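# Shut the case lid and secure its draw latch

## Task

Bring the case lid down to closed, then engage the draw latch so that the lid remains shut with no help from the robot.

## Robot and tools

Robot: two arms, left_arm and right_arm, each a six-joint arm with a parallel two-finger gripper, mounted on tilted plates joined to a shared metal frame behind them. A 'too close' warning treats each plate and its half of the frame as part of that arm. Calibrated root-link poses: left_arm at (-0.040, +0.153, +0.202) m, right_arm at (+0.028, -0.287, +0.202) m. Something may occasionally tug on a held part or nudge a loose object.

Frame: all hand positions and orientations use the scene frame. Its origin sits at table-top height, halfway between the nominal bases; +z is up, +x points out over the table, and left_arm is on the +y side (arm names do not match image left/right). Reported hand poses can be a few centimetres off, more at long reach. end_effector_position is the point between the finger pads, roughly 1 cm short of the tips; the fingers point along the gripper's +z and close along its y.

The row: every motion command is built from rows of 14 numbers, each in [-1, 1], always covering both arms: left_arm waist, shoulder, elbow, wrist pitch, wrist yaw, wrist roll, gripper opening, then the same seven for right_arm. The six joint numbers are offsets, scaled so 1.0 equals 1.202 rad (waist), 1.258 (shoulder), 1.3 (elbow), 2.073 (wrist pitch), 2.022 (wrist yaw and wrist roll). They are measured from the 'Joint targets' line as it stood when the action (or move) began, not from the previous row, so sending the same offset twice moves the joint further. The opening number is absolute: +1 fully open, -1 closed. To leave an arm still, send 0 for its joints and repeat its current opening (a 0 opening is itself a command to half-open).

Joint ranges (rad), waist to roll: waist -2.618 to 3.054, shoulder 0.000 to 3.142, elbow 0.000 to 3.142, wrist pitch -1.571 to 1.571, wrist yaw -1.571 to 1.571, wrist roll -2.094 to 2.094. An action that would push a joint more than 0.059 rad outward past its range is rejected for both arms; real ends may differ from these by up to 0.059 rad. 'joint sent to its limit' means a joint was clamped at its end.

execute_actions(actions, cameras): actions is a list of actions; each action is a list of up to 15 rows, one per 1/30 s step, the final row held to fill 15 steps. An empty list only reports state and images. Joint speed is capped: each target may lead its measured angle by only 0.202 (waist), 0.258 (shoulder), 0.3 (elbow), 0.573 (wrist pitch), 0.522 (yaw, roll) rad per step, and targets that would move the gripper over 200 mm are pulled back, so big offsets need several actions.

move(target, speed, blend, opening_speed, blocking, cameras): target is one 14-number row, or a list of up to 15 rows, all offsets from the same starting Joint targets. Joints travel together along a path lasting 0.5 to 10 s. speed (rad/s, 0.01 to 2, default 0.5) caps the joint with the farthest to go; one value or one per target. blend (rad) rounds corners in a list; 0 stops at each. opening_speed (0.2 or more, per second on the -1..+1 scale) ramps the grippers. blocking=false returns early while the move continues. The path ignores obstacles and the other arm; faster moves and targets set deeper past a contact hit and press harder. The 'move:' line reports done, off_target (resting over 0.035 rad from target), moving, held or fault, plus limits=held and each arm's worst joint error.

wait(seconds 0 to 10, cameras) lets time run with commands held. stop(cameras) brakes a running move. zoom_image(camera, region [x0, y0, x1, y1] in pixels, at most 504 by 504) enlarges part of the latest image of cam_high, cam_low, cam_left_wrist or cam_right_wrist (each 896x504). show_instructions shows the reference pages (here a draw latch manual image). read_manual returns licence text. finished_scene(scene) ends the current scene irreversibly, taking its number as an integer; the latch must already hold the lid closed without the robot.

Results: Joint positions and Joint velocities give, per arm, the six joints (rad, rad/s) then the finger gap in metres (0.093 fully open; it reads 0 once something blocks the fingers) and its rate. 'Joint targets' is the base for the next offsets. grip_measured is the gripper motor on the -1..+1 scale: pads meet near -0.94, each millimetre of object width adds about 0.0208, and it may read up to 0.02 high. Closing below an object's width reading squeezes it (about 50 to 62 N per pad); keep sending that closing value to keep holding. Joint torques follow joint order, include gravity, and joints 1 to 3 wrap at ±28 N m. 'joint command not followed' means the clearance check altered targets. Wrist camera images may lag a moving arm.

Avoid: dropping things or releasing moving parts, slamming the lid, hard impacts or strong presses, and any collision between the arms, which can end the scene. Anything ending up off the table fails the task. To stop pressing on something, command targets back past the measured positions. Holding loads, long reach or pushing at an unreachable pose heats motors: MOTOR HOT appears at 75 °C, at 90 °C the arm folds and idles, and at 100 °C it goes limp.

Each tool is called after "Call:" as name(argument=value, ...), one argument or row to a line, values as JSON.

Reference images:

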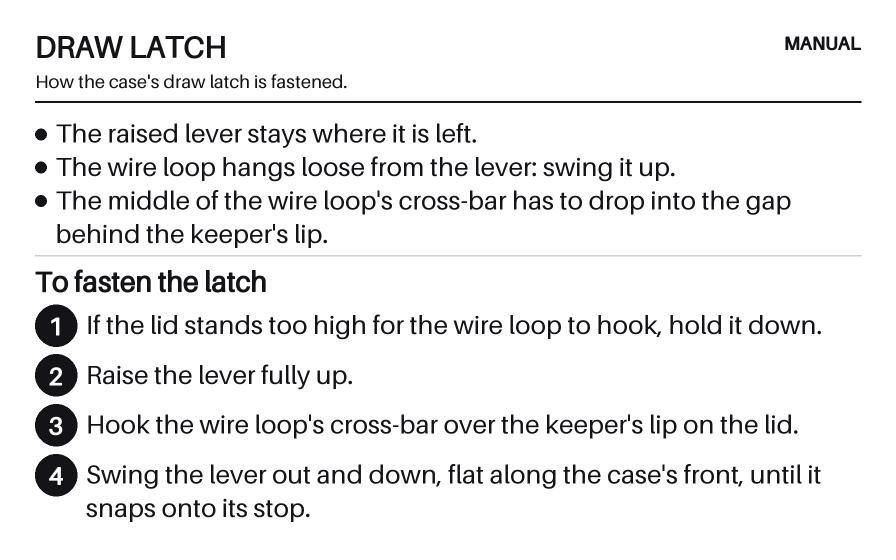

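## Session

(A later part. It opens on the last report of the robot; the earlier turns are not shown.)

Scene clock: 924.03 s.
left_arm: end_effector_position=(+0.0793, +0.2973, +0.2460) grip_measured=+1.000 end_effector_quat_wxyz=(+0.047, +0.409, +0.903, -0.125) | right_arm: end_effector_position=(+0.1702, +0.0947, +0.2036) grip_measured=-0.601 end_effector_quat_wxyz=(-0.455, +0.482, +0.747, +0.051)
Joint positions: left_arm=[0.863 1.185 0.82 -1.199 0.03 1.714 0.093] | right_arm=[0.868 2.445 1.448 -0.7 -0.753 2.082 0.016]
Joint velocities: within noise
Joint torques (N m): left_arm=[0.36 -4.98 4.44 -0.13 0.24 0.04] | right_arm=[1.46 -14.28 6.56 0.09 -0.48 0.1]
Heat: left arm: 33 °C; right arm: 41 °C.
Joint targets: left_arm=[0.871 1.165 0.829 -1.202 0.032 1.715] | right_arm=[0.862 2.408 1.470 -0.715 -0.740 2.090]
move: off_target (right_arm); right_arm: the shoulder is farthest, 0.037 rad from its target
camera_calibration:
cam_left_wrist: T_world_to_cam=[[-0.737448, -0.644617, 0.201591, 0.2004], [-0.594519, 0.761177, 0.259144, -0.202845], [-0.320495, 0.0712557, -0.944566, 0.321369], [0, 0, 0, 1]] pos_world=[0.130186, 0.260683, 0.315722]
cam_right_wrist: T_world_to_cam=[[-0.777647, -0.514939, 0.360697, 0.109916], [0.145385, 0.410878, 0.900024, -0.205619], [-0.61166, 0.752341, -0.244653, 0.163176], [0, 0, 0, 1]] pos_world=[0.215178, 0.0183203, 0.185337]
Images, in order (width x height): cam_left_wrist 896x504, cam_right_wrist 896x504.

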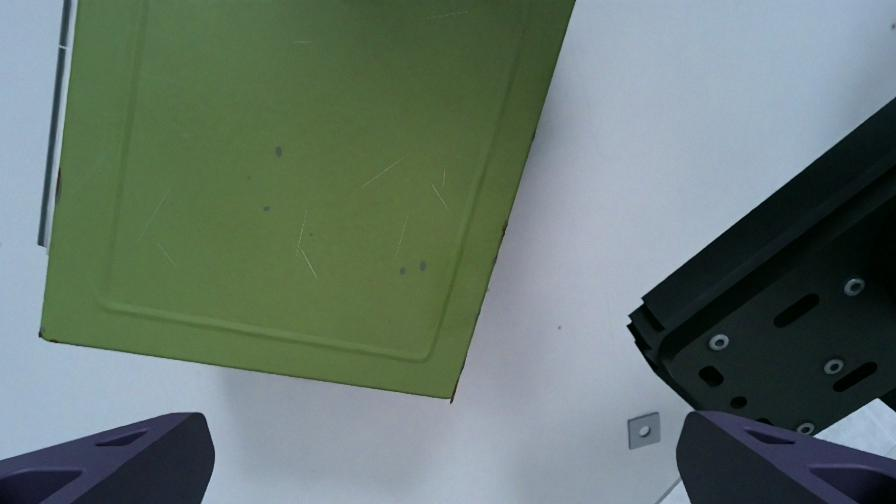

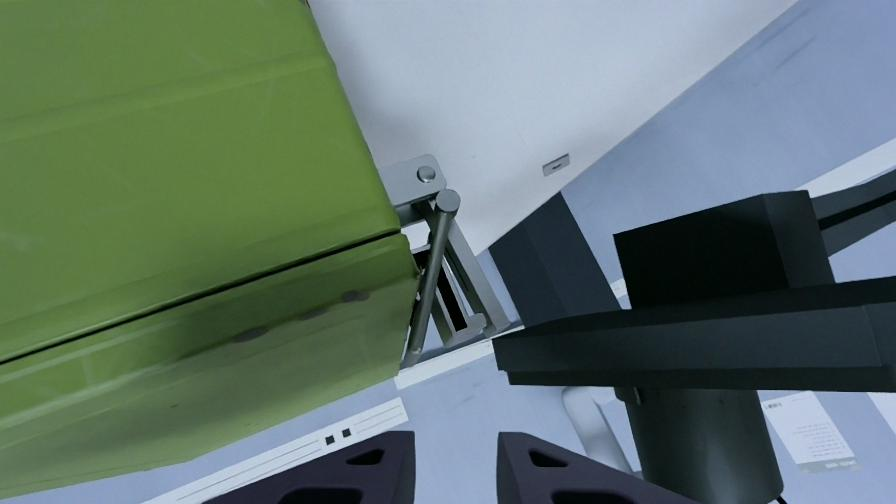

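Call:
move(
  target=[
    [0,0,0,0,0,0,1,0.2562,-0.1017,0.0769,-0.0507,0.2423,-0.2671,-0.25],
    [0,0,0,0,0,0,1,0.5166,0.031,0.1769,-0.1085,0.4946,-0.5242,-0.25],
  ],
  speed=0.6,
  blend=0.1,
  cameras=["cam_right_wrist","cam_left_wrist"],
)

Scene clock: 1010.00 s.
left_arm: end_effector_position=(+0.0793, +0.2973, +0.2460) grip_measured=+1.000 end_effector_quat_wxyz=(+0.047, +0.409, +0.903, -0.125) | right_arm: end_effector_position=(+0.0879, +0.1290, +0.2269) grip_measured=-0.251 end_effector_quat_wxyz=(+0.105, -0.231, +0.966, +0.038)
Joint positions: left_arm=[0.863 1.185 0.82 -1.199 0.03 1.714 0.093] | right_arm=[1.483 2.433 1.673 -0.925 0.246 1.039 0.033]
Joint velocities: within noise
Joint torques (N m): left_arm=[0.36 -4.98 4.44 -0.13 0.25 0.04] | right_arm=[0.58 -10.29 8.01 0.37 0.22 -0.07]
Heat: left arm: 33 °C; right arm: 52 °C.
Joint targets: left_arm=[0.871 1.165 0.829 -1.202 0.032 1.715] | right_arm=[1.482 2.447 1.700 -0.940 0.260 1.030]
move: done
camera_calibration:
cam_left_wrist: T_world_to_cam=[[-0.737448, -0.644617, 0.201591, 0.2004], [-0.594519, 0.761177, 0.259144, -0.202845], [-0.320495, 0.0712557, -0.944566, 0.321369], [0, 0, 0, 1]] pos_world=[0.130186, 0.260683, 0.315722]
cam_right_wrist: T_world_to_cam=[[0.448704, -0.89263, -0.0433114, 0.0877834], [-0.87324, -0.448233, 0.191151, 0.1325], [-0.190041, -0.047949, -0.980605, 0.325937], [0, 0, 0, 1]] pos_world=[0.138257, 0.153377, 0.29809]
Images, in order (width x height): cam_left_wrist 896x504, cam_right_wrist 896x504.

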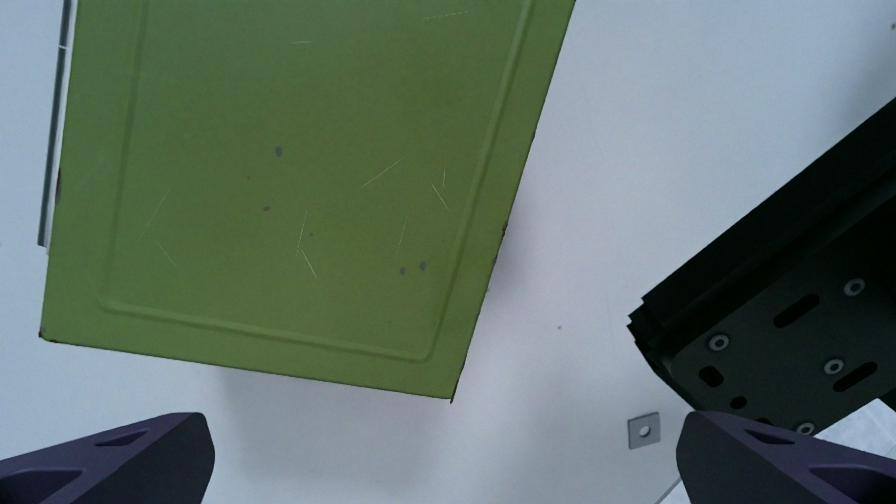

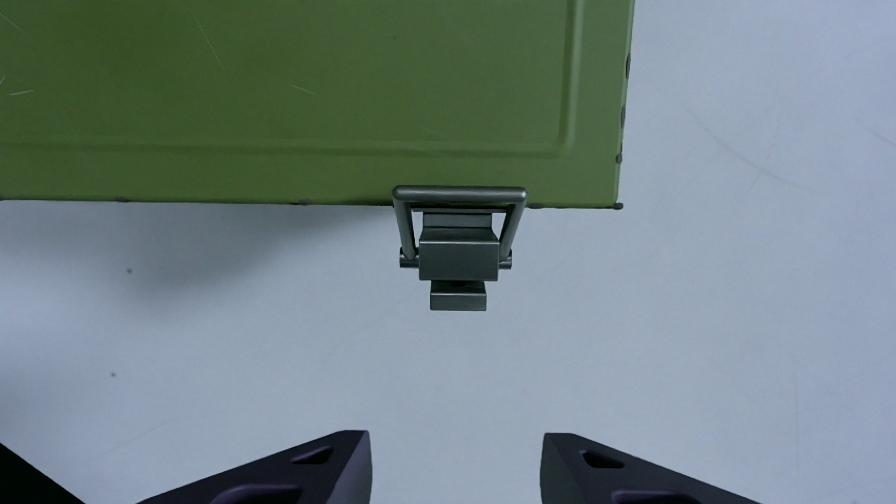

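Call:
move(
  target=[0,0,0,0,0,0,1,-0.018,0.0636,-0.0277,0.0463,0,-0.0059,-0.25],
  speed=0.3,
  cameras=["cam_right_wrist"],
)

Scene clock: 1027.13 s.
left_arm: end_effector_position=(+0.0793, +0.2973, +0.2460) grip_measured=+1.000 end_effector_quat_wxyz=(+0.047, +0.409, +0.903, -0.125) | right_arm: end_effector_position=(+0.0931, +0.1345, +0.1929) grip_measured=-0.251 end_effector_quat_wxyz=(+0.101, -0.231, +0.967, +0.028)
Joint positions: left_arm=[0.863 1.185 0.82 -1.199 0.03 1.714 0.093] | right_arm=[1.467 2.516 1.673 -0.861 0.247 1.027 0.033]
Joint velocities: within noise
Joint torques (N m): left_arm=[0.34 -4.98 4.44 -0.13 0.24 0.04] | right_arm=[0.38 -10.84 4.82 0.66 0.21 -0.1]
Heat: left arm: 33 °C; right arm: 49 °C.
Joint targets: left_arm=[0.871 1.165 0.829 -1.202 0.032 1.715] | right_arm=[1.461 2.527 1.664 -0.844 0.260 1.018]
move: done
camera_calibration:
cam_right_wrist: T_world_to_cam=[[0.445736, -0.894822, -0.0247659, 0.0859286], [-0.874243, -0.441099, 0.202807, 0.142863], [-0.1924, -0.0687471, -0.978905, 0.296443], [0, 0, 0, 1]] pos_world=[0.143631, 0.160287, 0.263344]
Images, in order (width x height): cam_right_wrist 896x504.

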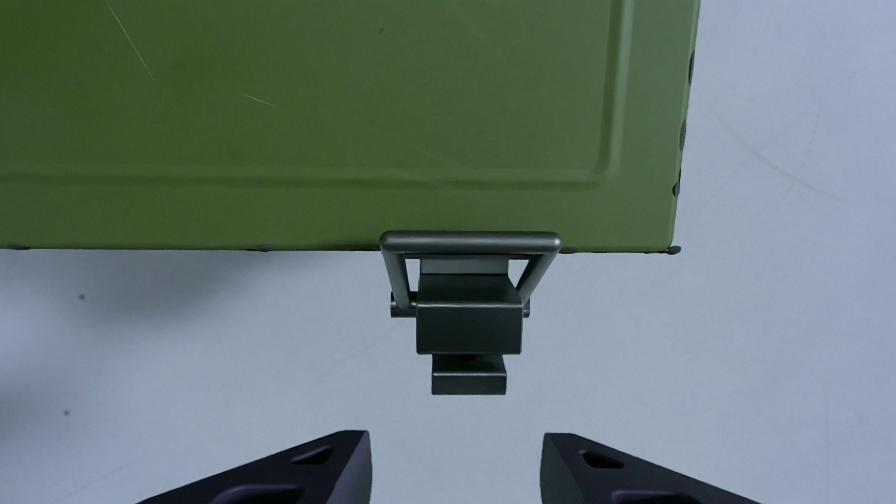

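Call:
move(
  target=[0,0,0,0,0,0,1,-0.0141,0.0397,-0.0223,0.0333,0.001,-0.004,-0.25],
  speed=0.2,
  cameras=["cam_right_wrist"],
)

Scene clock: 1051.63 s.
left_arm: end_effector_position=(+0.0793, +0.2973, +0.2460) grip_measured=+1.000 end_effector_quat_wxyz=(+0.047, +0.409, +0.903, -0.125) | right_arm: end_effector_position=(+0.0978, +0.1327, +0.1647) grip_measured=-0.251 end_effector_quat_wxyz=(+0.098, -0.228, +0.968, +0.021)
Joint positions: left_arm=[0.863 1.185 0.82 -1.199 0.03 1.714 0.093] | right_arm=[1.45 2.565 1.642 -0.792 0.249 1.018 0.033]
Joint velocities: within noise
Joint torques (N m): left_arm=[0.34 -5.01 4.45 -0.14 0.25 0.04] | right_arm=[0.24 -10.97 4.81 0.65 0.21 -0.13]
Heat: left arm: 34 °C; right arm: 48 °C.
Joint targets: left_arm=[0.871 1.165 0.829 -1.202 0.032 1.715] | right_arm=[1.444 2.577 1.635 -0.775 0.262 1.010]
move: done
camera_calibration:
cam_right_wrist: T_world_to_cam=[[0.439449, -0.898165, -0.0136114, 0.0807748], [-0.876676, -0.432139, 0.211413, 0.149583], [-0.195766, -0.0809725, -0.977302, 0.271368], [0, 0, 0, 1]] pos_world=[0.148764, 0.159163, 0.234684]
Images, in order (width x height): cam_right_wrist 896x504.

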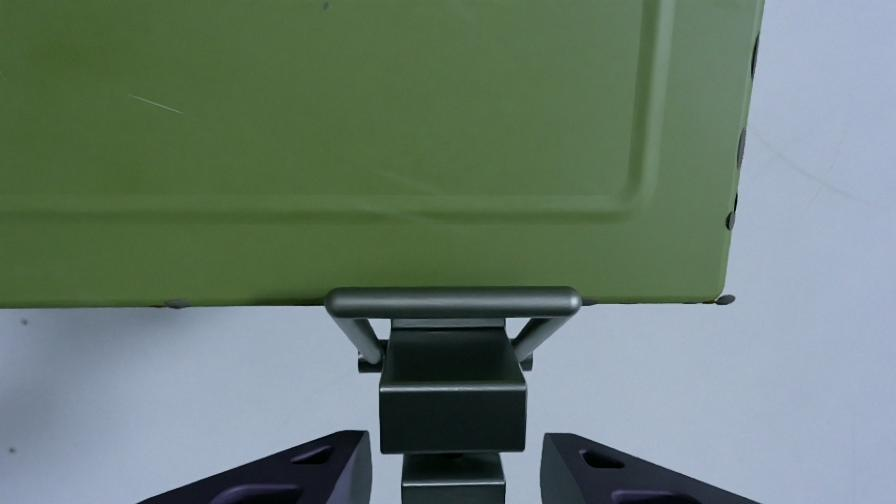

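Call:
move(
  target=[0,0,0,0,0,0,1,0,0,0,0,0,0,-0.75],
  opening_speed=0.5,
  cameras=["cam_right_wrist"],
)

Scene clock: 1060.33 s.
left_arm: end_effector_position=(+0.0793, +0.2973, +0.2460) grip_measured=+1.000 end_effector_quat_wxyz=(+0.047, +0.409, +0.903, -0.125) | right_arm: end_effector_position=(+0.0978, +0.1339, +0.1648) grip_measured=-0.735 end_effector_quat_wxyz=(+0.099, -0.228, +0.968, +0.024)
Joint positions: left_arm=[0.863 1.185 0.82 -1.199 0.03 1.714 0.093] | right_arm=[1.45 2.565 1.642 -0.787 0.248 1.018 0.01]
Joint velocities: within noise
Joint torques (N m): left_arm=[0.38 -5.03 4.4 -0.14 0.24 0.04] | right_arm=[0.42 -10.92 5.05 0.64 0.27 -0.09]
Heat: left arm: 34 °C; right arm: 49 °C.
Joint targets: left_arm=[0.871 1.165 0.829 -1.202 0.032 1.715] | right_arm=[1.444 2.577 1.635 -0.775 0.262 1.010]
move: done
camera_calibration:
cam_right_wrist: T_world_to_cam=[[0.439492, -0.898066, -0.0179995, 0.0825214], [-0.876659, -0.43321, 0.209281, 0.150586], [-0.195746, -0.076198, -0.97769, 0.271001], [0, 0, 0, 1]] pos_world=[0.148793, 0.159995, 0.234926]
Images, in order (width x height): cam_right_wrist 896x504.

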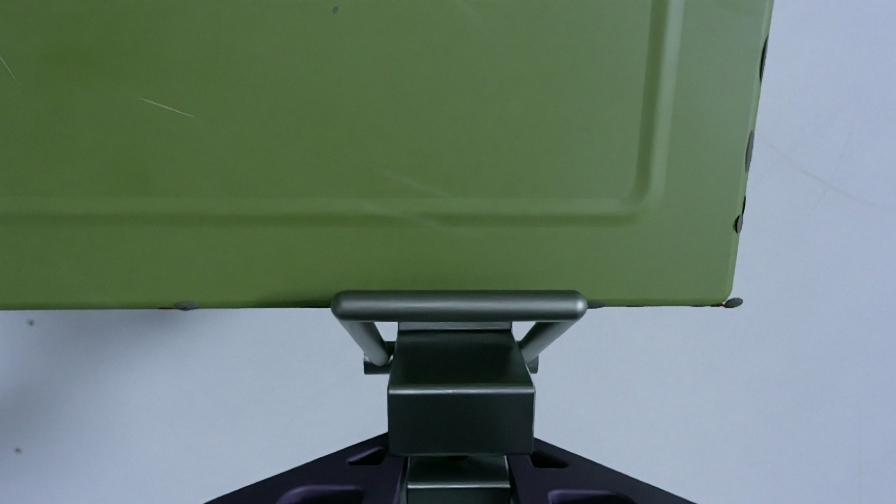

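Call:
move(
  target=[0,0,0,0,0,0,1,0.0466,-0.0294,-0.0631,0.0299,-0.001,0.0272,-0.7],
  speed=0.15,
  cameras=["cam_right_wrist"],
)

Scene clock: 1094.90 s.
left_arm: end_effector_position=(+0.0793, +0.2973, +0.2460) grip_measured=+1.000 end_effector_quat_wxyz=(+0.047, +0.409, +0.903, -0.125) | right_arm: end_effector_position=(+0.0974, +0.1334, +0.1637) grip_measured=-0.692 end_effector_quat_wxyz=(+0.102, -0.229, +0.968, +0.023)
Joint positions: left_arm=[0.863 1.185 0.82 -1.199 0.03 1.714 0.093] | right_arm=[1.453 2.565 1.635 -0.781 0.254 1.019 0.012]
Joint velocities: within noise
Joint torques (N m): left_arm=[0.35 -5 4.41 -0.14 0.25 0.04] | right_arm=[0.75 -12.08 5.55 0.5 0.12 -0.02]
Heat: left arm: 34 °C; right arm: 51 °C.
Joint targets: left_arm=[0.871 1.165 0.829 -1.202 0.032 1.715] | right_arm=[1.452 2.565 1.636 -0.781 0.252 1.019]
move: held (right_arm; a check stopped the path); limits=held; right_arm: the elbow is farthest, 0.082 rad from its target
joint command not followed: on one or more control steps a check withheld the commanded joint targets of the right arm, and it was not sent them on those steps.
cause: the commanded joint targets, or the way to them, would bring a part of the robot too close to another arm (this arm's wrist (the part past the wrist pitch) and the left arm's upper arm (the part past the shoulder)).
camera_calibration:
cam_right_wrist: T_world_to_cam=[[0.440691, -0.897531, -0.0151448, 0.0815555], [-0.877437, -0.434263, 0.203766, 0.15134], [-0.189463, -0.0765091, -0.978903, 0.269432], [0, 0, 0, 1]] pos_world=[0.147898, 0.159534, 0.234145]
Images, in order (width x height): cam_right_wrist 896x504.

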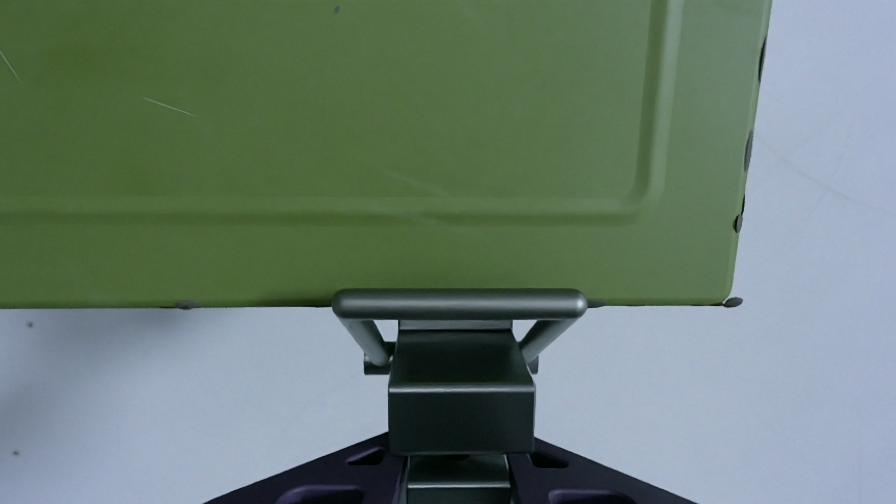

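Call:
move(
  target=[0.857,0.505,0.362,-0.048,0,0,1,0,0,0,0,0,0,-0.7],
  speed=0.8,
  cameras=["cam_high","cam_low"],
)

Scene clock: 1107.50 s.
left_arm: end_effector_position=(-0.1201, +0.4167, +0.2053) grip_measured=+1.000 end_effector_quat_wxyz=(+0.006, -0.101, +0.969, -0.227) | right_arm: end_effector_position=(+0.0974, +0.1334, +0.1637) grip_measured=-0.692 end_effector_quat_wxyz=(+0.102, -0.229, +0.968, +0.023)
Joint positions: left_arm=[1.903 1.793 1.277 -1.278 0.03 1.714 0.093] | right_arm=[1.453 2.565 1.635 -0.781 0.254 1.019 0.012]
Joint velocities: within noise
Joint torques (N m): left_arm=[1.2 -6.8 4.96 -0.76 0.05 0.05] | right_arm=[0.8 -12.14 5.61 0.48 0.06 -0.01]
Heat: left arm: 34 °C; right arm: 52 °C.
Joint targets: left_arm=[1.902 1.801 1.300 -1.301 0.032 1.715] | right_arm=[1.452 2.565 1.636 -0.781 0.252 1.019]
move: done
Images, in order (width x height): cam_high 896x504, cam_low 896x504.

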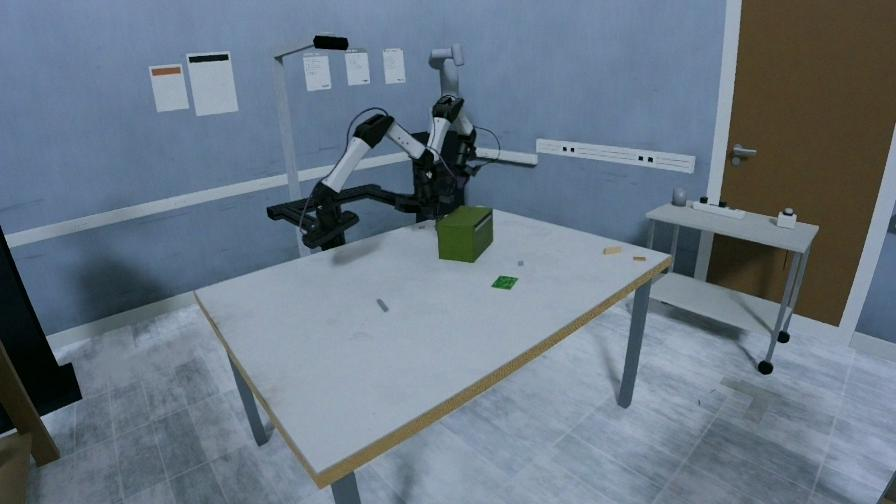

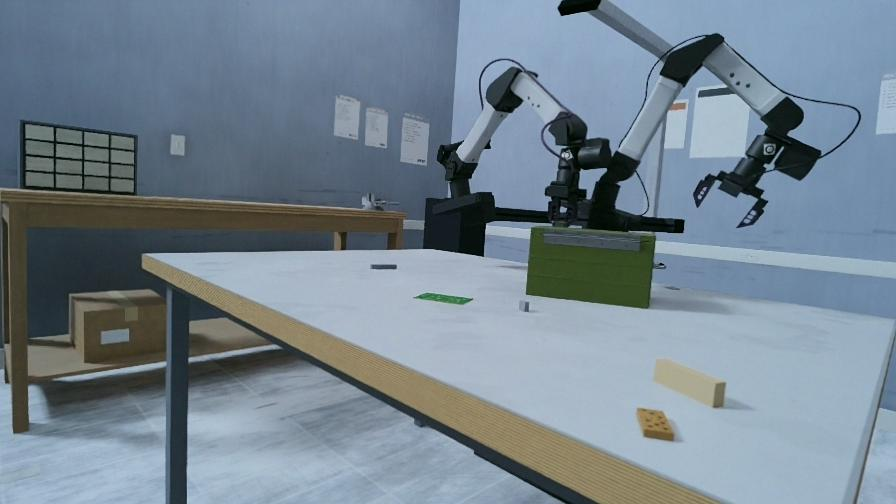

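Call:
move(
  target=[0,0,0,0,0,0,1,0.04,-0.02,-0.0638,0.0328,0.004,0.0227,-0.7],
  speed=0.15,
  cameras=["cam_right_wrist"],
)

Scene clock: 1113.97 s.
left_arm: end_effector_position=(-0.1200, +0.4166, +0.2055) grip_measured=+1.000 end_effector_quat_wxyz=(+0.006, -0.101, +0.969, -0.227) | right_arm: end_effector_position=(+0.0919, +0.1314, +0.1623) grip_measured=-0.692 end_effector_quat_wxyz=(+0.132, -0.220, +0.966, +0.029)
Joint positions: left_arm=[1.903 1.793 1.277 -1.279 0.03 1.714 0.093] | right_arm=[1.487 2.544 1.576 -0.722 0.305 1.062 0.012]
Joint velocities: within noise
Joint torques (N m): left_arm=[1.18 -6.83 4.93 -0.75 0.05 0.05] | right_arm=[1.69 -12.36 3.6 0.56 -0.3 0.04]
Heat: left arm: 34 °C; right arm: 52 °C.
Joint targets: left_arm=[1.902 1.801 1.300 -1.301 0.032 1.715] | right_arm=[1.501 2.540 1.553 -0.713 0.260 1.065]
move: off_target (right_arm); right_arm: the wrist yaw is farthest, 0.045 rad from its target
camera_calibration:
cam_right_wrist: T_world_to_cam=[[0.427355, -0.903935, -0.0164017, 0.084473], [-0.893882, -0.425181, 0.142112, 0.156208], [-0.135433, -0.046071, -0.989715, 0.259684], [0, 0, 0, 1]] pos_world=[0.138701, 0.154739, 0.2362]
Images, in order (width x height): cam_right_wrist 896x504.

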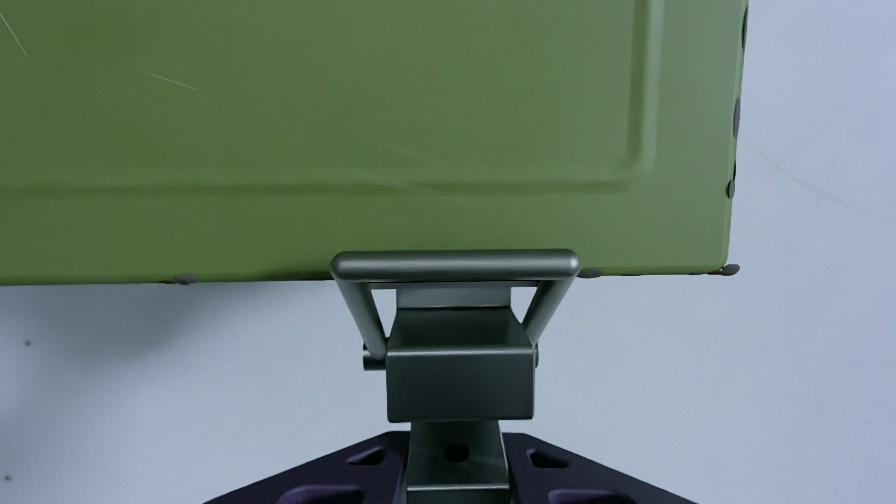

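Call:
move(
  target=[0,0,0,0,0,0,1,0,0,0,0,0,0,-0.62],
  opening_speed=0.5,
  cameras=["cam_right_wrist"],
)

Scene clock: 1125.13 s.
left_arm: end_effector_position=(-0.1200, +0.4166, +0.2055) grip_measured=+1.000 end_effector_quat_wxyz=(+0.006, -0.101, +0.969, -0.227) | right_arm: end_effector_position=(+0.0898, +0.1302, +0.1615) grip_measured=-0.619 end_effector_quat_wxyz=(+0.132, -0.222, +0.966, +0.028)
Joint positions: left_arm=[1.903 1.793 1.277 -1.279 0.03 1.714 0.093] | right_arm=[1.492 2.544 1.572 -0.722 0.305 1.063 0.015]
Joint velocities: within noise
Joint torques (N m): left_arm=[1.21 -6.82 4.9 -0.74 0.05 0.06] | right_arm=[1.1 -12.16 4.01 0.57 -0.32 -0.03]
Heat: left arm: 34 °C; right arm: 50 °C.
Joint targets: left_arm=[1.902 1.801 1.300 -1.301 0.032 1.715] | right_arm=[1.500 2.540 1.553 -0.713 0.259 1.065]
move: off_target (right_arm); right_arm: the wrist yaw is farthest, 0.045 rad from its target
camera_calibration:
cam_right_wrist: T_world_to_cam=[[0.430283, -0.902602, -0.0129052, 0.0833034], [-0.892631, -0.427571, 0.142806, 0.154075], [-0.134415, -0.0499272, -0.989667, 0.258888], [0, 0, 0, 1]] pos_world=[0.136486, 0.153993, 0.235285]
Images, in order (width x height): cam_right_wrist 896x504.

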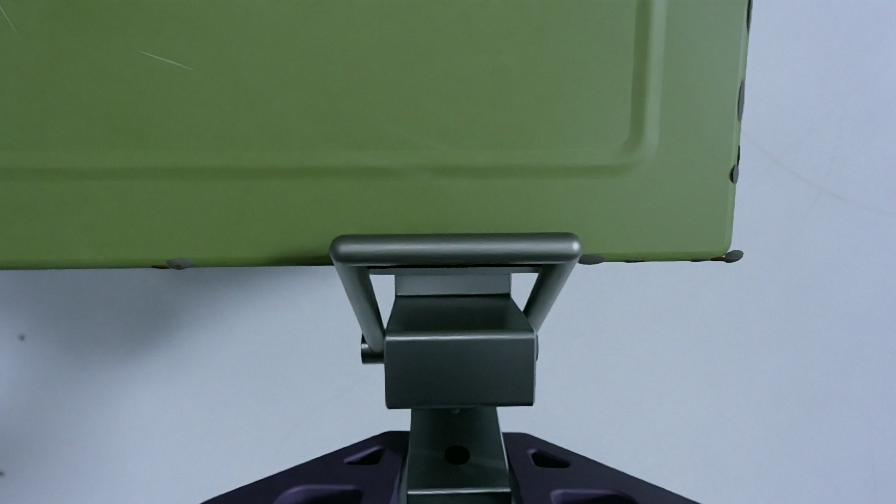

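Call:
move(
  target=[0,0,0,0,0,0,1,0.0125,0.0199,-0.0231,0.0169,-0.0045,0.0074,-0.62],
  speed=0.15,
  cameras=["cam_right_wrist"],
)

Scene clock: 1131.97 s.
left_arm: end_effector_position=(-0.1200, +0.4166, +0.2055) grip_measured=+1.000 end_effector_quat_wxyz=(+0.006, -0.101, +0.969, -0.227) | right_arm: end_effector_position=(+0.0905, +0.1301, +0.1616) grip_measured=-0.619 end_effector_quat_wxyz=(+0.134, -0.222, +0.965, +0.027)
Joint positions: left_arm=[1.903 1.793 1.277 -1.279 0.03 1.714 0.093] | right_arm=[1.492 2.544 1.572 -0.722 0.309 1.064 0.015]
Joint velocities: within noise
Joint torques (N m): left_arm=[1.22 -6.78 4.92 -0.75 0.05 0.06] | right_arm=[0.81 -11.79 5.34 0.49 0.09 0]
Heat: left arm: 34 °C; right arm: 50 °C.
Joint targets: left_arm=[1.902 1.801 1.300 -1.301 0.032 1.715] | right_arm=[1.492 2.544 1.572 -0.722 0.305 1.064]
move: held (right_arm; a check stopped the path); limits=held; right_arm: the wrist yaw is farthest, 0.059 rad from its target
joint command not followed: on one or more control steps a check withheld the commanded joint targets of the right arm, and it was not sent them on those steps.
cause: the commanded joint targets, or the way to them, would bring a part of the robot too close to another arm (this arm's wrist (the part past the wrist pitch) and the left arm's shoulder (the part past the waist), at the place that arm is still heading or pushing toward).
camera_calibration:
cam_right_wrist: T_world_to_cam=[[0.429545, -0.902982, -0.0107302, 0.0826528], [-0.893582, -0.426729, 0.139334, 0.155139], [-0.130395, -0.050262, -0.990187, 0.258892], [0, 0, 0, 1]] pos_world=[0.136885, 0.153849, 0.235622]
Images, in order (width x height): cam_right_wrist 896x504.

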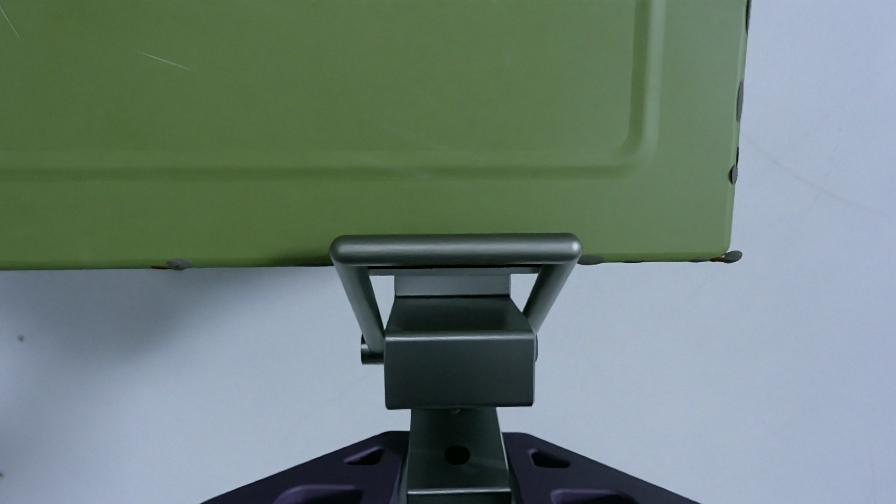

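Call:
move(
  target=[
    [0,0,0,0,0,0,1,0,0,0,0,0,0,-0.45],
    [0,0,0,0,0,0,1,-0.0815,0.0843,0.1754,-0.122,-0.1137,-0.0415,-0.45],
  ],
  speed=0.3,
  cameras=["cam_right_wrist"],
)

Scene clock: 1187.37 s.
left_arm: end_effector_position=(-0.1200, +0.4166, +0.2055) grip_measured=+1.000 end_effector_quat_wxyz=(+0.006, -0.101, +0.969, -0.227) | right_arm: end_effector_position=(+0.0912, +0.1272, +0.1614) grip_measured=-0.451 end_effector_quat_wxyz=(+0.001, -0.228, +0.974, -0.002)
Joint positions: left_arm=[1.903 1.793 1.277 -1.279 0.03 1.714 0.093] | right_arm=[1.399 2.633 1.775 -0.958 0.09 0.989 0.024]
Joint velocities: within noise
Joint torques (N m): left_arm=[1.2 -6.8 4.89 -0.75 0.05 0.05] | right_arm=[0.54 -10.91 7.53 0.05 -0.17 -0.15]
Heat: left arm: 34 °C; right arm: 48 °C.
Joint targets: left_arm=[1.902 1.801 1.300 -1.301 0.032 1.715] | right_arm=[1.394 2.651 1.800 -0.975 0.075 0.980]
move: done
camera_calibration:
cam_right_wrist: T_world_to_cam=[[0.433931, -0.900881, -0.0108107, 0.0790349], [-0.823262, -0.401361, 0.401433, 0.10256], [-0.365983, -0.165294, -0.915825, 0.282746], [0, 0, 0, 1]] pos_world=[0.153618, 0.159101, 0.218629]
Images, in order (width x height): cam_right_wrist 896x504.

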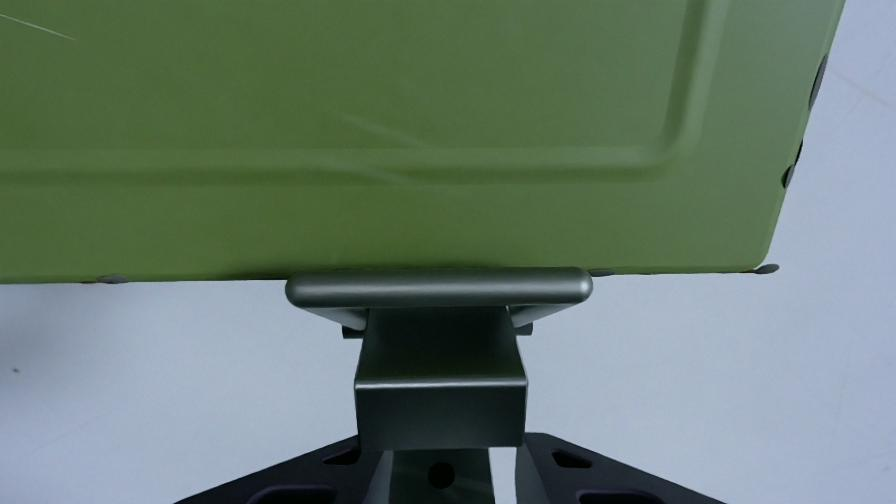

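Call:
move(
  target=[
    [0,0,0,0,0,0,1,0,0,0,0,0,0,-0.66],
    [0,0,0,0,0,0,1,0.0358,-0.0246,-0.0954,0.0545,-0.0025,0.0247,-0.66],
  ],
  speed=0.2,
  cameras=["cam_right_wrist"],
)

Scene clock: 1212.40 s.
left_arm: end_effector_position=(-0.1200, +0.4166, +0.2055) grip_measured=+1.000 end_effector_quat_wxyz=(+0.006, -0.101, +0.969, -0.227) | right_arm: end_effector_position=(+0.0666, +0.1177, +0.1448) grip_measured=-0.654 end_effector_quat_wxyz=(-0.010, -0.233, +0.972, -0.004)
Joint positions: left_arm=[1.903 1.793 1.277 -1.279 0.03 1.714 0.093] | right_arm=[1.442 2.63 1.69 -0.891 0.059 1.02 0.014]
Joint velocities: within noise
Joint torques (N m): left_arm=[1.21 -6.8 4.92 -0.74 0.05 0.05] | right_arm=[0.36 -13.08 4.05 0.53 0.05 0.08]
Heat: left arm: 34 °C; right arm: 50 °C.
Joint targets: left_arm=[1.902 1.801 1.300 -1.301 0.032 1.715] | right_arm=[1.437 2.620 1.676 -0.862 0.070 1.030]
move: done
camera_calibration:
cam_right_wrist: T_world_to_cam=[[0.443527, -0.896184, -0.0117482, 0.0799079], [-0.809922, -0.40638, 0.422944, 0.0818321], [-0.38381, -0.178072, -0.90608, 0.25824], [0, 0, 0, 1]] pos_world=[0.129951, 0.150852, 0.200314]
Images, in order (width x height): cam_right_wrist 896x504.

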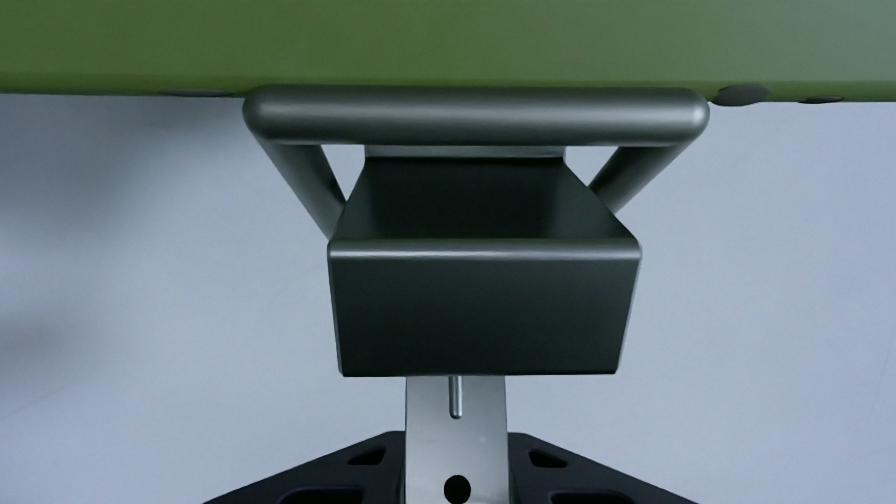

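Call:
move(
  target=[
    [0,0,0,0,0,0,1,0,0,0,0,0,0,-0.4],
    [0,0,0,0,0,0,1,0,-0.2544,0,0,0,0,-0.4],
    [0,0,0,0,0,0,1,-0.0308,-0.3975,-0.4046,0.4158,-0.0346,-0.3017,-0.4],
    [0,0,0,0,0,0,1,-0.0765,-0.2663,-0.8008,0.7873,-0.0816,-0.5984,-1],
  ],
  speed=[0.5,0.5,0.8,0.8],
  blend=[0,0.1,0.1,0],
  cameras=["cam_right_wrist"],
)

Scene clock: 1258.17 s.
left_arm: end_effector_position=(-0.1200, +0.4166, +0.2055) grip_measured=+1.000 end_effector_quat_wxyz=(+0.006, -0.101, +0.969, -0.227) | right_arm: end_effector_position=(+0.0801, +0.1156, +0.1777) grip_measured=-0.973 end_effector_quat_wxyz=(-0.318, +0.629, -0.631, -0.324)
Joint positions: left_arm=[1.903 1.793 1.277 -1.279 0.03 1.714 0.093] | right_arm=[1.352 2.276 0.639 0.755 -0.084 -0.172 0]
Joint velocities: within noise
Joint torques (N m): left_arm=[1.2 -6.8 4.93 -0.74 0.05 0.05] | right_arm=[0.24 -7.56 3.54 2.04 -0.28 -0.1]
Heat: left arm: 35 °C; right arm: 53 °C.
Joint targets: left_arm=[1.902 1.801 1.300 -1.301 0.032 1.715] | right_arm=[1.345 2.285 0.635 0.770 -0.095 -0.180]
move: done
camera_calibration:
cam_right_wrist: T_world_to_cam=[[0.999626, 0.00722274, -0.0263904, -0.0738945], [-0.00706856, -0.863613, -0.504106, 0.231284], [-0.0264321, 0.504104, -0.863238, 0.177793], [0, 0, 0, 1]] pos_world=[0.0802012, 0.110647, 0.268119]
Images, in order (width x height): cam_right_wrist 896x504.

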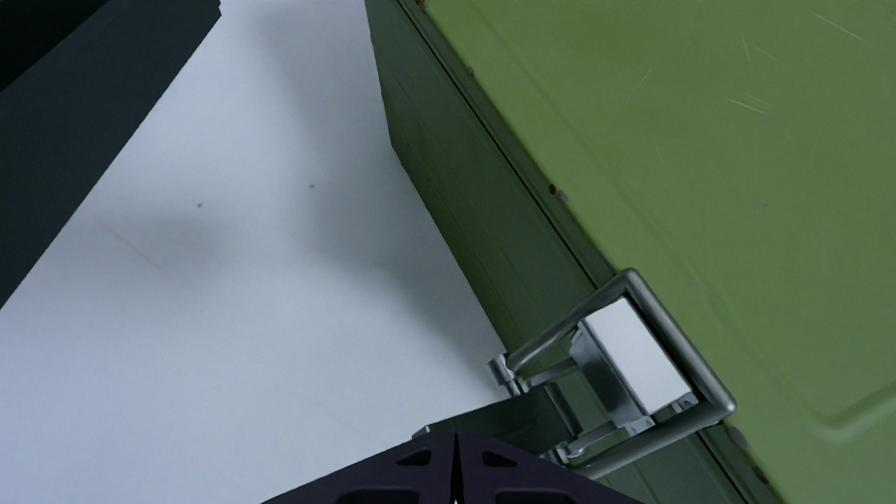

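Call:
zoom_image(
  camera="cam_right_wrist",
  region=[400, 250, 760, 504],
)

Scaled by 1.400 from the camera's 896x504 image, which has a finer 1280x720 frame.

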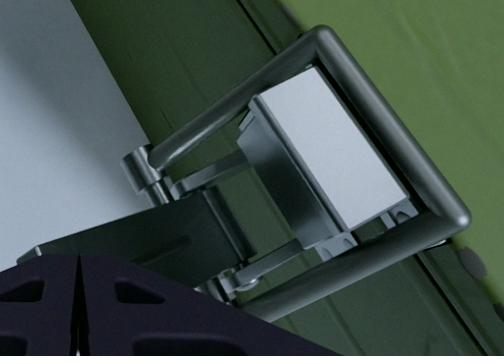

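Call:
move(
  target=[
    [0,0,0,0,0,0,1,0.0191,0.1121,-0.0085,0.082,0.0035,0,-1],
    [0,0,0,0,0,0,1,0.0308,0.1685,-0.0123,0.1192,0.0074,0,-1],
  ],
  speed=0.2,
  blend=0.03,
  cameras=["cam_right_wrist"],
)

Call:
zoom_image(
  camera="cam_right_wrist",
  region=[400, 204, 820, 504],
)

Scene clock: 1294.63 s.
left_arm: end_effector_position=(-0.1200, +0.4166, +0.2055) grip_measured=+1.000 end_effector_quat_wxyz=(+0.006, -0.101, +0.969, -0.227) | right_arm: end_effector_position=(+0.0666, +0.1137, +0.1371) grip_measured=-0.973 end_effector_quat_wxyz=(-0.326, +0.633, -0.619, -0.332)
Joint positions: left_arm=[1.903 1.793 1.277 -1.279 0.03 1.714 0.093] | right_arm=[1.375 2.484 0.626 0.999 -0.085 -0.172 0]
Joint velocities: within noise
Joint torques (N m): left_arm=[1.21 -6.79 4.93 -0.75 0.06 0.06] | right_arm=[1.16 -7.45 2.21 2.08 -0.13 -0.15]
Heat: left arm: 35 °C; right arm: 46 °C.
Joint targets: left_arm=[1.902 1.801 1.300 -1.301 0.032 1.715] | right_arm=[1.382 2.497 0.619 1.017 -0.080 -0.180]
move: done
camera_calibration:
cam_right_wrist: T_world_to_cam=[[0.999449, 0.0287144, -0.016654, -0.06528], [0.0157062, -0.851068, -0.524821, 0.20897], [-0.0292436, 0.52427, -0.85105, 0.139467], [0, 0, 0, 1]] pos_world=[0.0660405, 0.106603, 0.227278]
Images, in order (width x height): cam_right_wrist 896x504.

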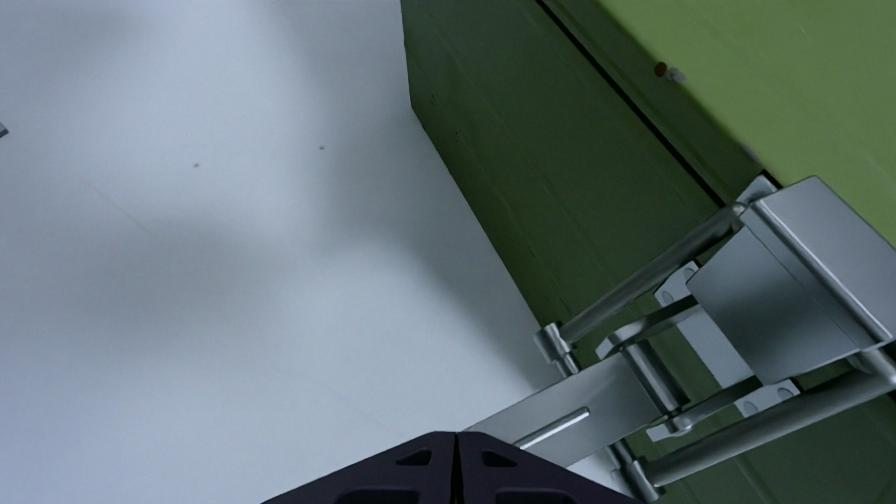

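Scaled by 1.200 from the camera's 896x504 image, which has a finer 1280x720 frame.

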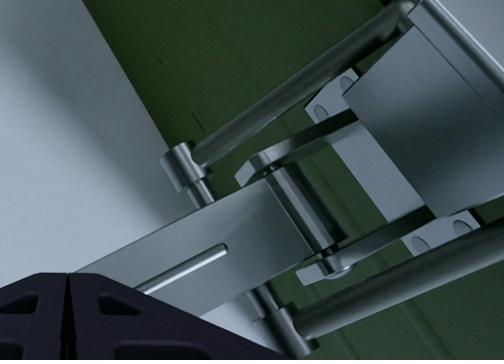

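Call:
move(
  target=[
    [0,0,0,0,0,0,1,-0.0017,0.0676,0.01,0.0323,0.0025,0,-1],
    [0,0,0,0,0,0,1,-0.0349,0.1415,0.0492,0.0545,-0.0099,0,-1],
  ],
  speed=0.2,
  blend=0.03,
  cameras=["cam_right_wrist"],
)

Call:
zoom_image(
  camera="cam_right_wrist",
  region=[400, 204, 820, 504],
)

Scene clock: 1307.13 s.
left_arm: end_effector_position=(-0.1200, +0.4166, +0.2055) grip_measured=+1.000 end_effector_quat_wxyz=(+0.006, -0.101, +0.969, -0.227) | right_arm: end_effector_position=(+0.0695, +0.1169, +0.1126) grip_measured=-0.973 end_effector_quat_wxyz=(-0.336, +0.622, -0.615, -0.349)
Joint positions: left_arm=[1.903 1.793 1.277 -1.279 0.03 1.714 0.093] | right_arm=[1.351 2.643 0.653 1.172 -0.11 -0.173 0]
Joint velocities: within noise
Joint torques (N m): left_arm=[1.21 -6.82 4.92 -0.74 0.05 0.05] | right_arm=[-0.27 -6.27 4.36 1.54 -0.09 -0.06]
Heat: left arm: 35 °C; right arm: 45 °C.
Joint targets: left_arm=[1.902 1.801 1.300 -1.301 0.032 1.715] | right_arm=[1.341 2.675 0.683 1.131 -0.100 -0.180]
move: off_target (right_arm); right_arm: the wrist pitch is farthest, 0.042 rad from its target
camera_calibration:
cam_right_wrist: T_world_to_cam=[[0.999298, 0.0240666, -0.0287076, -0.0667279], [0.00377042, -0.827058, -0.562105, 0.201024], [-0.0372708, 0.561602, -0.826568, 0.110558], [0, 0, 0, 1]] pos_world=[0.0700437, 0.105775, 0.202465]
Images, in order (width x height): cam_right_wrist 896x504.

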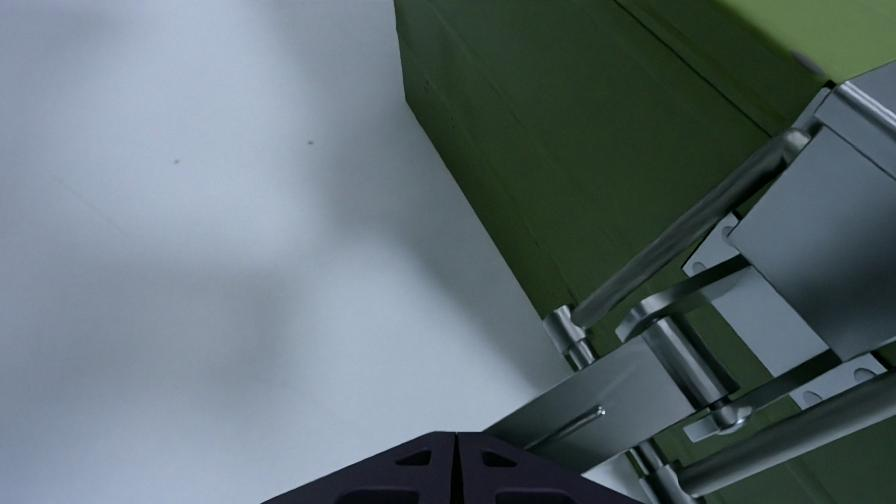

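Scaled by 1.200 from the camera's 896x504 image, which has a finer 1280x720 frame.

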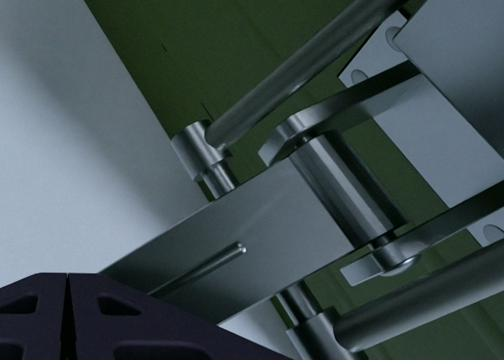

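Call:
move(
  target=[0,0,0,0,0,0,1,-0.0208,0.0517,0.0235,0.0043,-0.0074,0,-1],
  speed=0.15,
  cameras=["cam_right_wrist"],
)

Call:
zoom_image(
  camera="cam_right_wrist",
  region=[400, 204, 820, 504],
)

Scene clock: 1315.10 s.
left_arm: end_effector_position=(-0.1200, +0.4166, +0.2055) grip_measured=+1.000 end_effector_quat_wxyz=(+0.006, -0.101, +0.969, -0.227) | right_arm: end_effector_position=(+0.0767, +0.1209, +0.1012) grip_measured=-0.973 end_effector_quat_wxyz=(-0.339, +0.614, -0.620, -0.353)
Joint positions: left_arm=[1.903 1.793 1.277 -1.279 0.03 1.714 0.093] | right_arm=[1.325 2.705 0.689 1.207 -0.123 -0.174 0]
Joint velocities: within noise
Joint torques (N m): left_arm=[1.21 -6.79 4.9 -0.75 0.04 0.06] | right_arm=[-0.21 -5.98 3.77 1.3 -0.14 -0.11]
Heat: left arm: 35 °C; right arm: 45 °C.
Joint targets: left_arm=[1.902 1.801 1.300 -1.301 0.032 1.715] | right_arm=[1.316 2.740 0.714 1.140 -0.115 -0.180]
move: off_target (right_arm); right_arm: the wrist pitch is farthest, 0.068 rad from its target
camera_calibration:
cam_right_wrist: T_world_to_cam=[[0.999183, 0.00986538, -0.0391913, -0.0716106], [-0.0142432, -0.821563, -0.569939, 0.19944], [-0.0378208, 0.570032, -0.820752, 0.0975784], [0, 0, 0, 1]] pos_world=[0.0780833, 0.108936, 0.19095]
Images, in order (width x height): cam_right_wrist 896x504.

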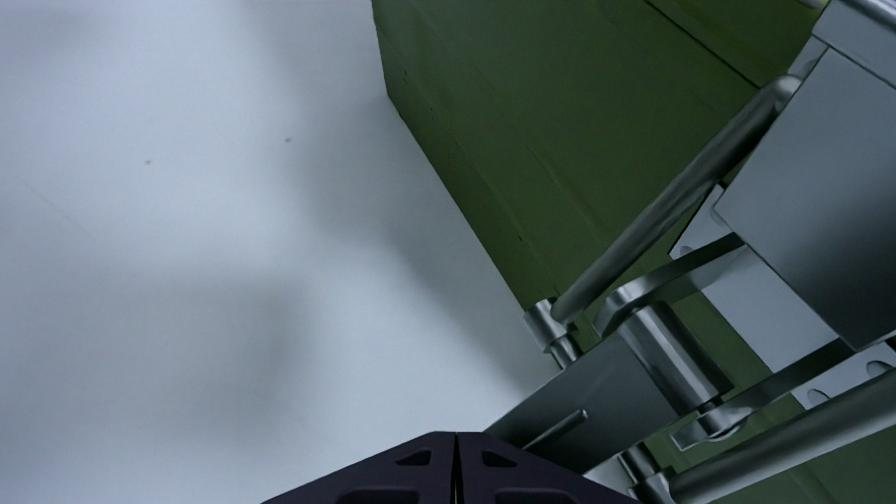

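Scaled by 1.200 from the camera's 896x504 image, which has a finer 1280x720 frame.

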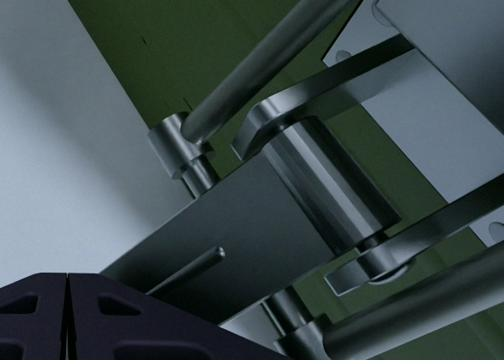

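Call:
move(
  target=[0,0,0,0,0,0,1,-0.0466,0.0199,0.0585,-0.0096,-0.0148,0,-1],
  speed=0.15,
  cameras=["cam_right_wrist"],
)

Call:
zoom_image(
  camera="cam_right_wrist",
  region=[400, 204, 820, 504],
)

Scene clock: 1324.23 s.
left_arm: end_effector_position=(-0.1200, +0.4166, +0.2055) grip_measured=+1.000 end_effector_quat_wxyz=(+0.006, -0.101, +0.969, -0.227) | right_arm: end_effector_position=(+0.0867, +0.1312, +0.0869) grip_measured=-0.973 end_effector_quat_wxyz=(-0.319, +0.610, -0.629, -0.361)
Joint positions: left_arm=[1.903 1.793 1.277 -1.279 0.03 1.714 0.093] | right_arm=[1.278 2.749 0.768 1.145 -0.178 -0.178 0]
Joint velocities: within noise
Joint torques (N m): left_arm=[1.2 -6.8 4.9 -0.74 0.06 0.05] | right_arm=[-0.65 -8.35 3.92 1.65 0.04 -0.07]
Heat: left arm: 35 °C; right arm: 44 °C.
Joint targets: left_arm=[1.902 1.801 1.300 -1.301 0.032 1.715] | right_arm=[1.260 2.765 0.790 1.120 -0.145 -0.180]
move: done
camera_calibration:
cam_right_wrist: T_world_to_cam=[[0.996589, 0.0128823, -0.0815082, -0.0787201], [-0.034577, -0.831658, -0.554211, 0.201603], [-0.0749264, 0.555139, -0.828376, 0.0861346], [0, 0, 0, 1]] pos_world=[0.0918762, 0.120862, 0.176666]
Images, in order (width x height): cam_right_wrist 896x504.

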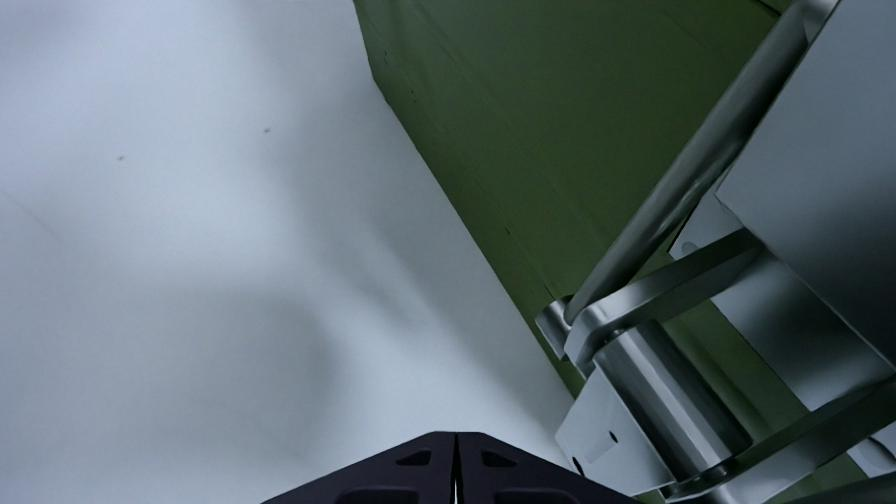

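Scaled by 1.200 from the camera's 896x504 image, which has a finer 1280x720 frame.

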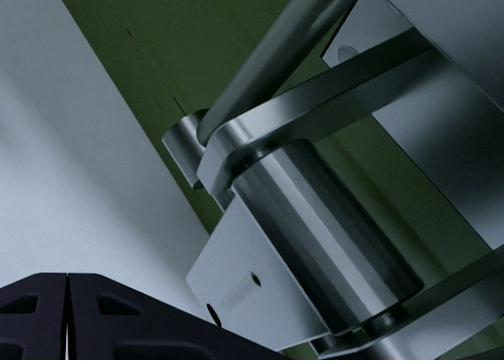

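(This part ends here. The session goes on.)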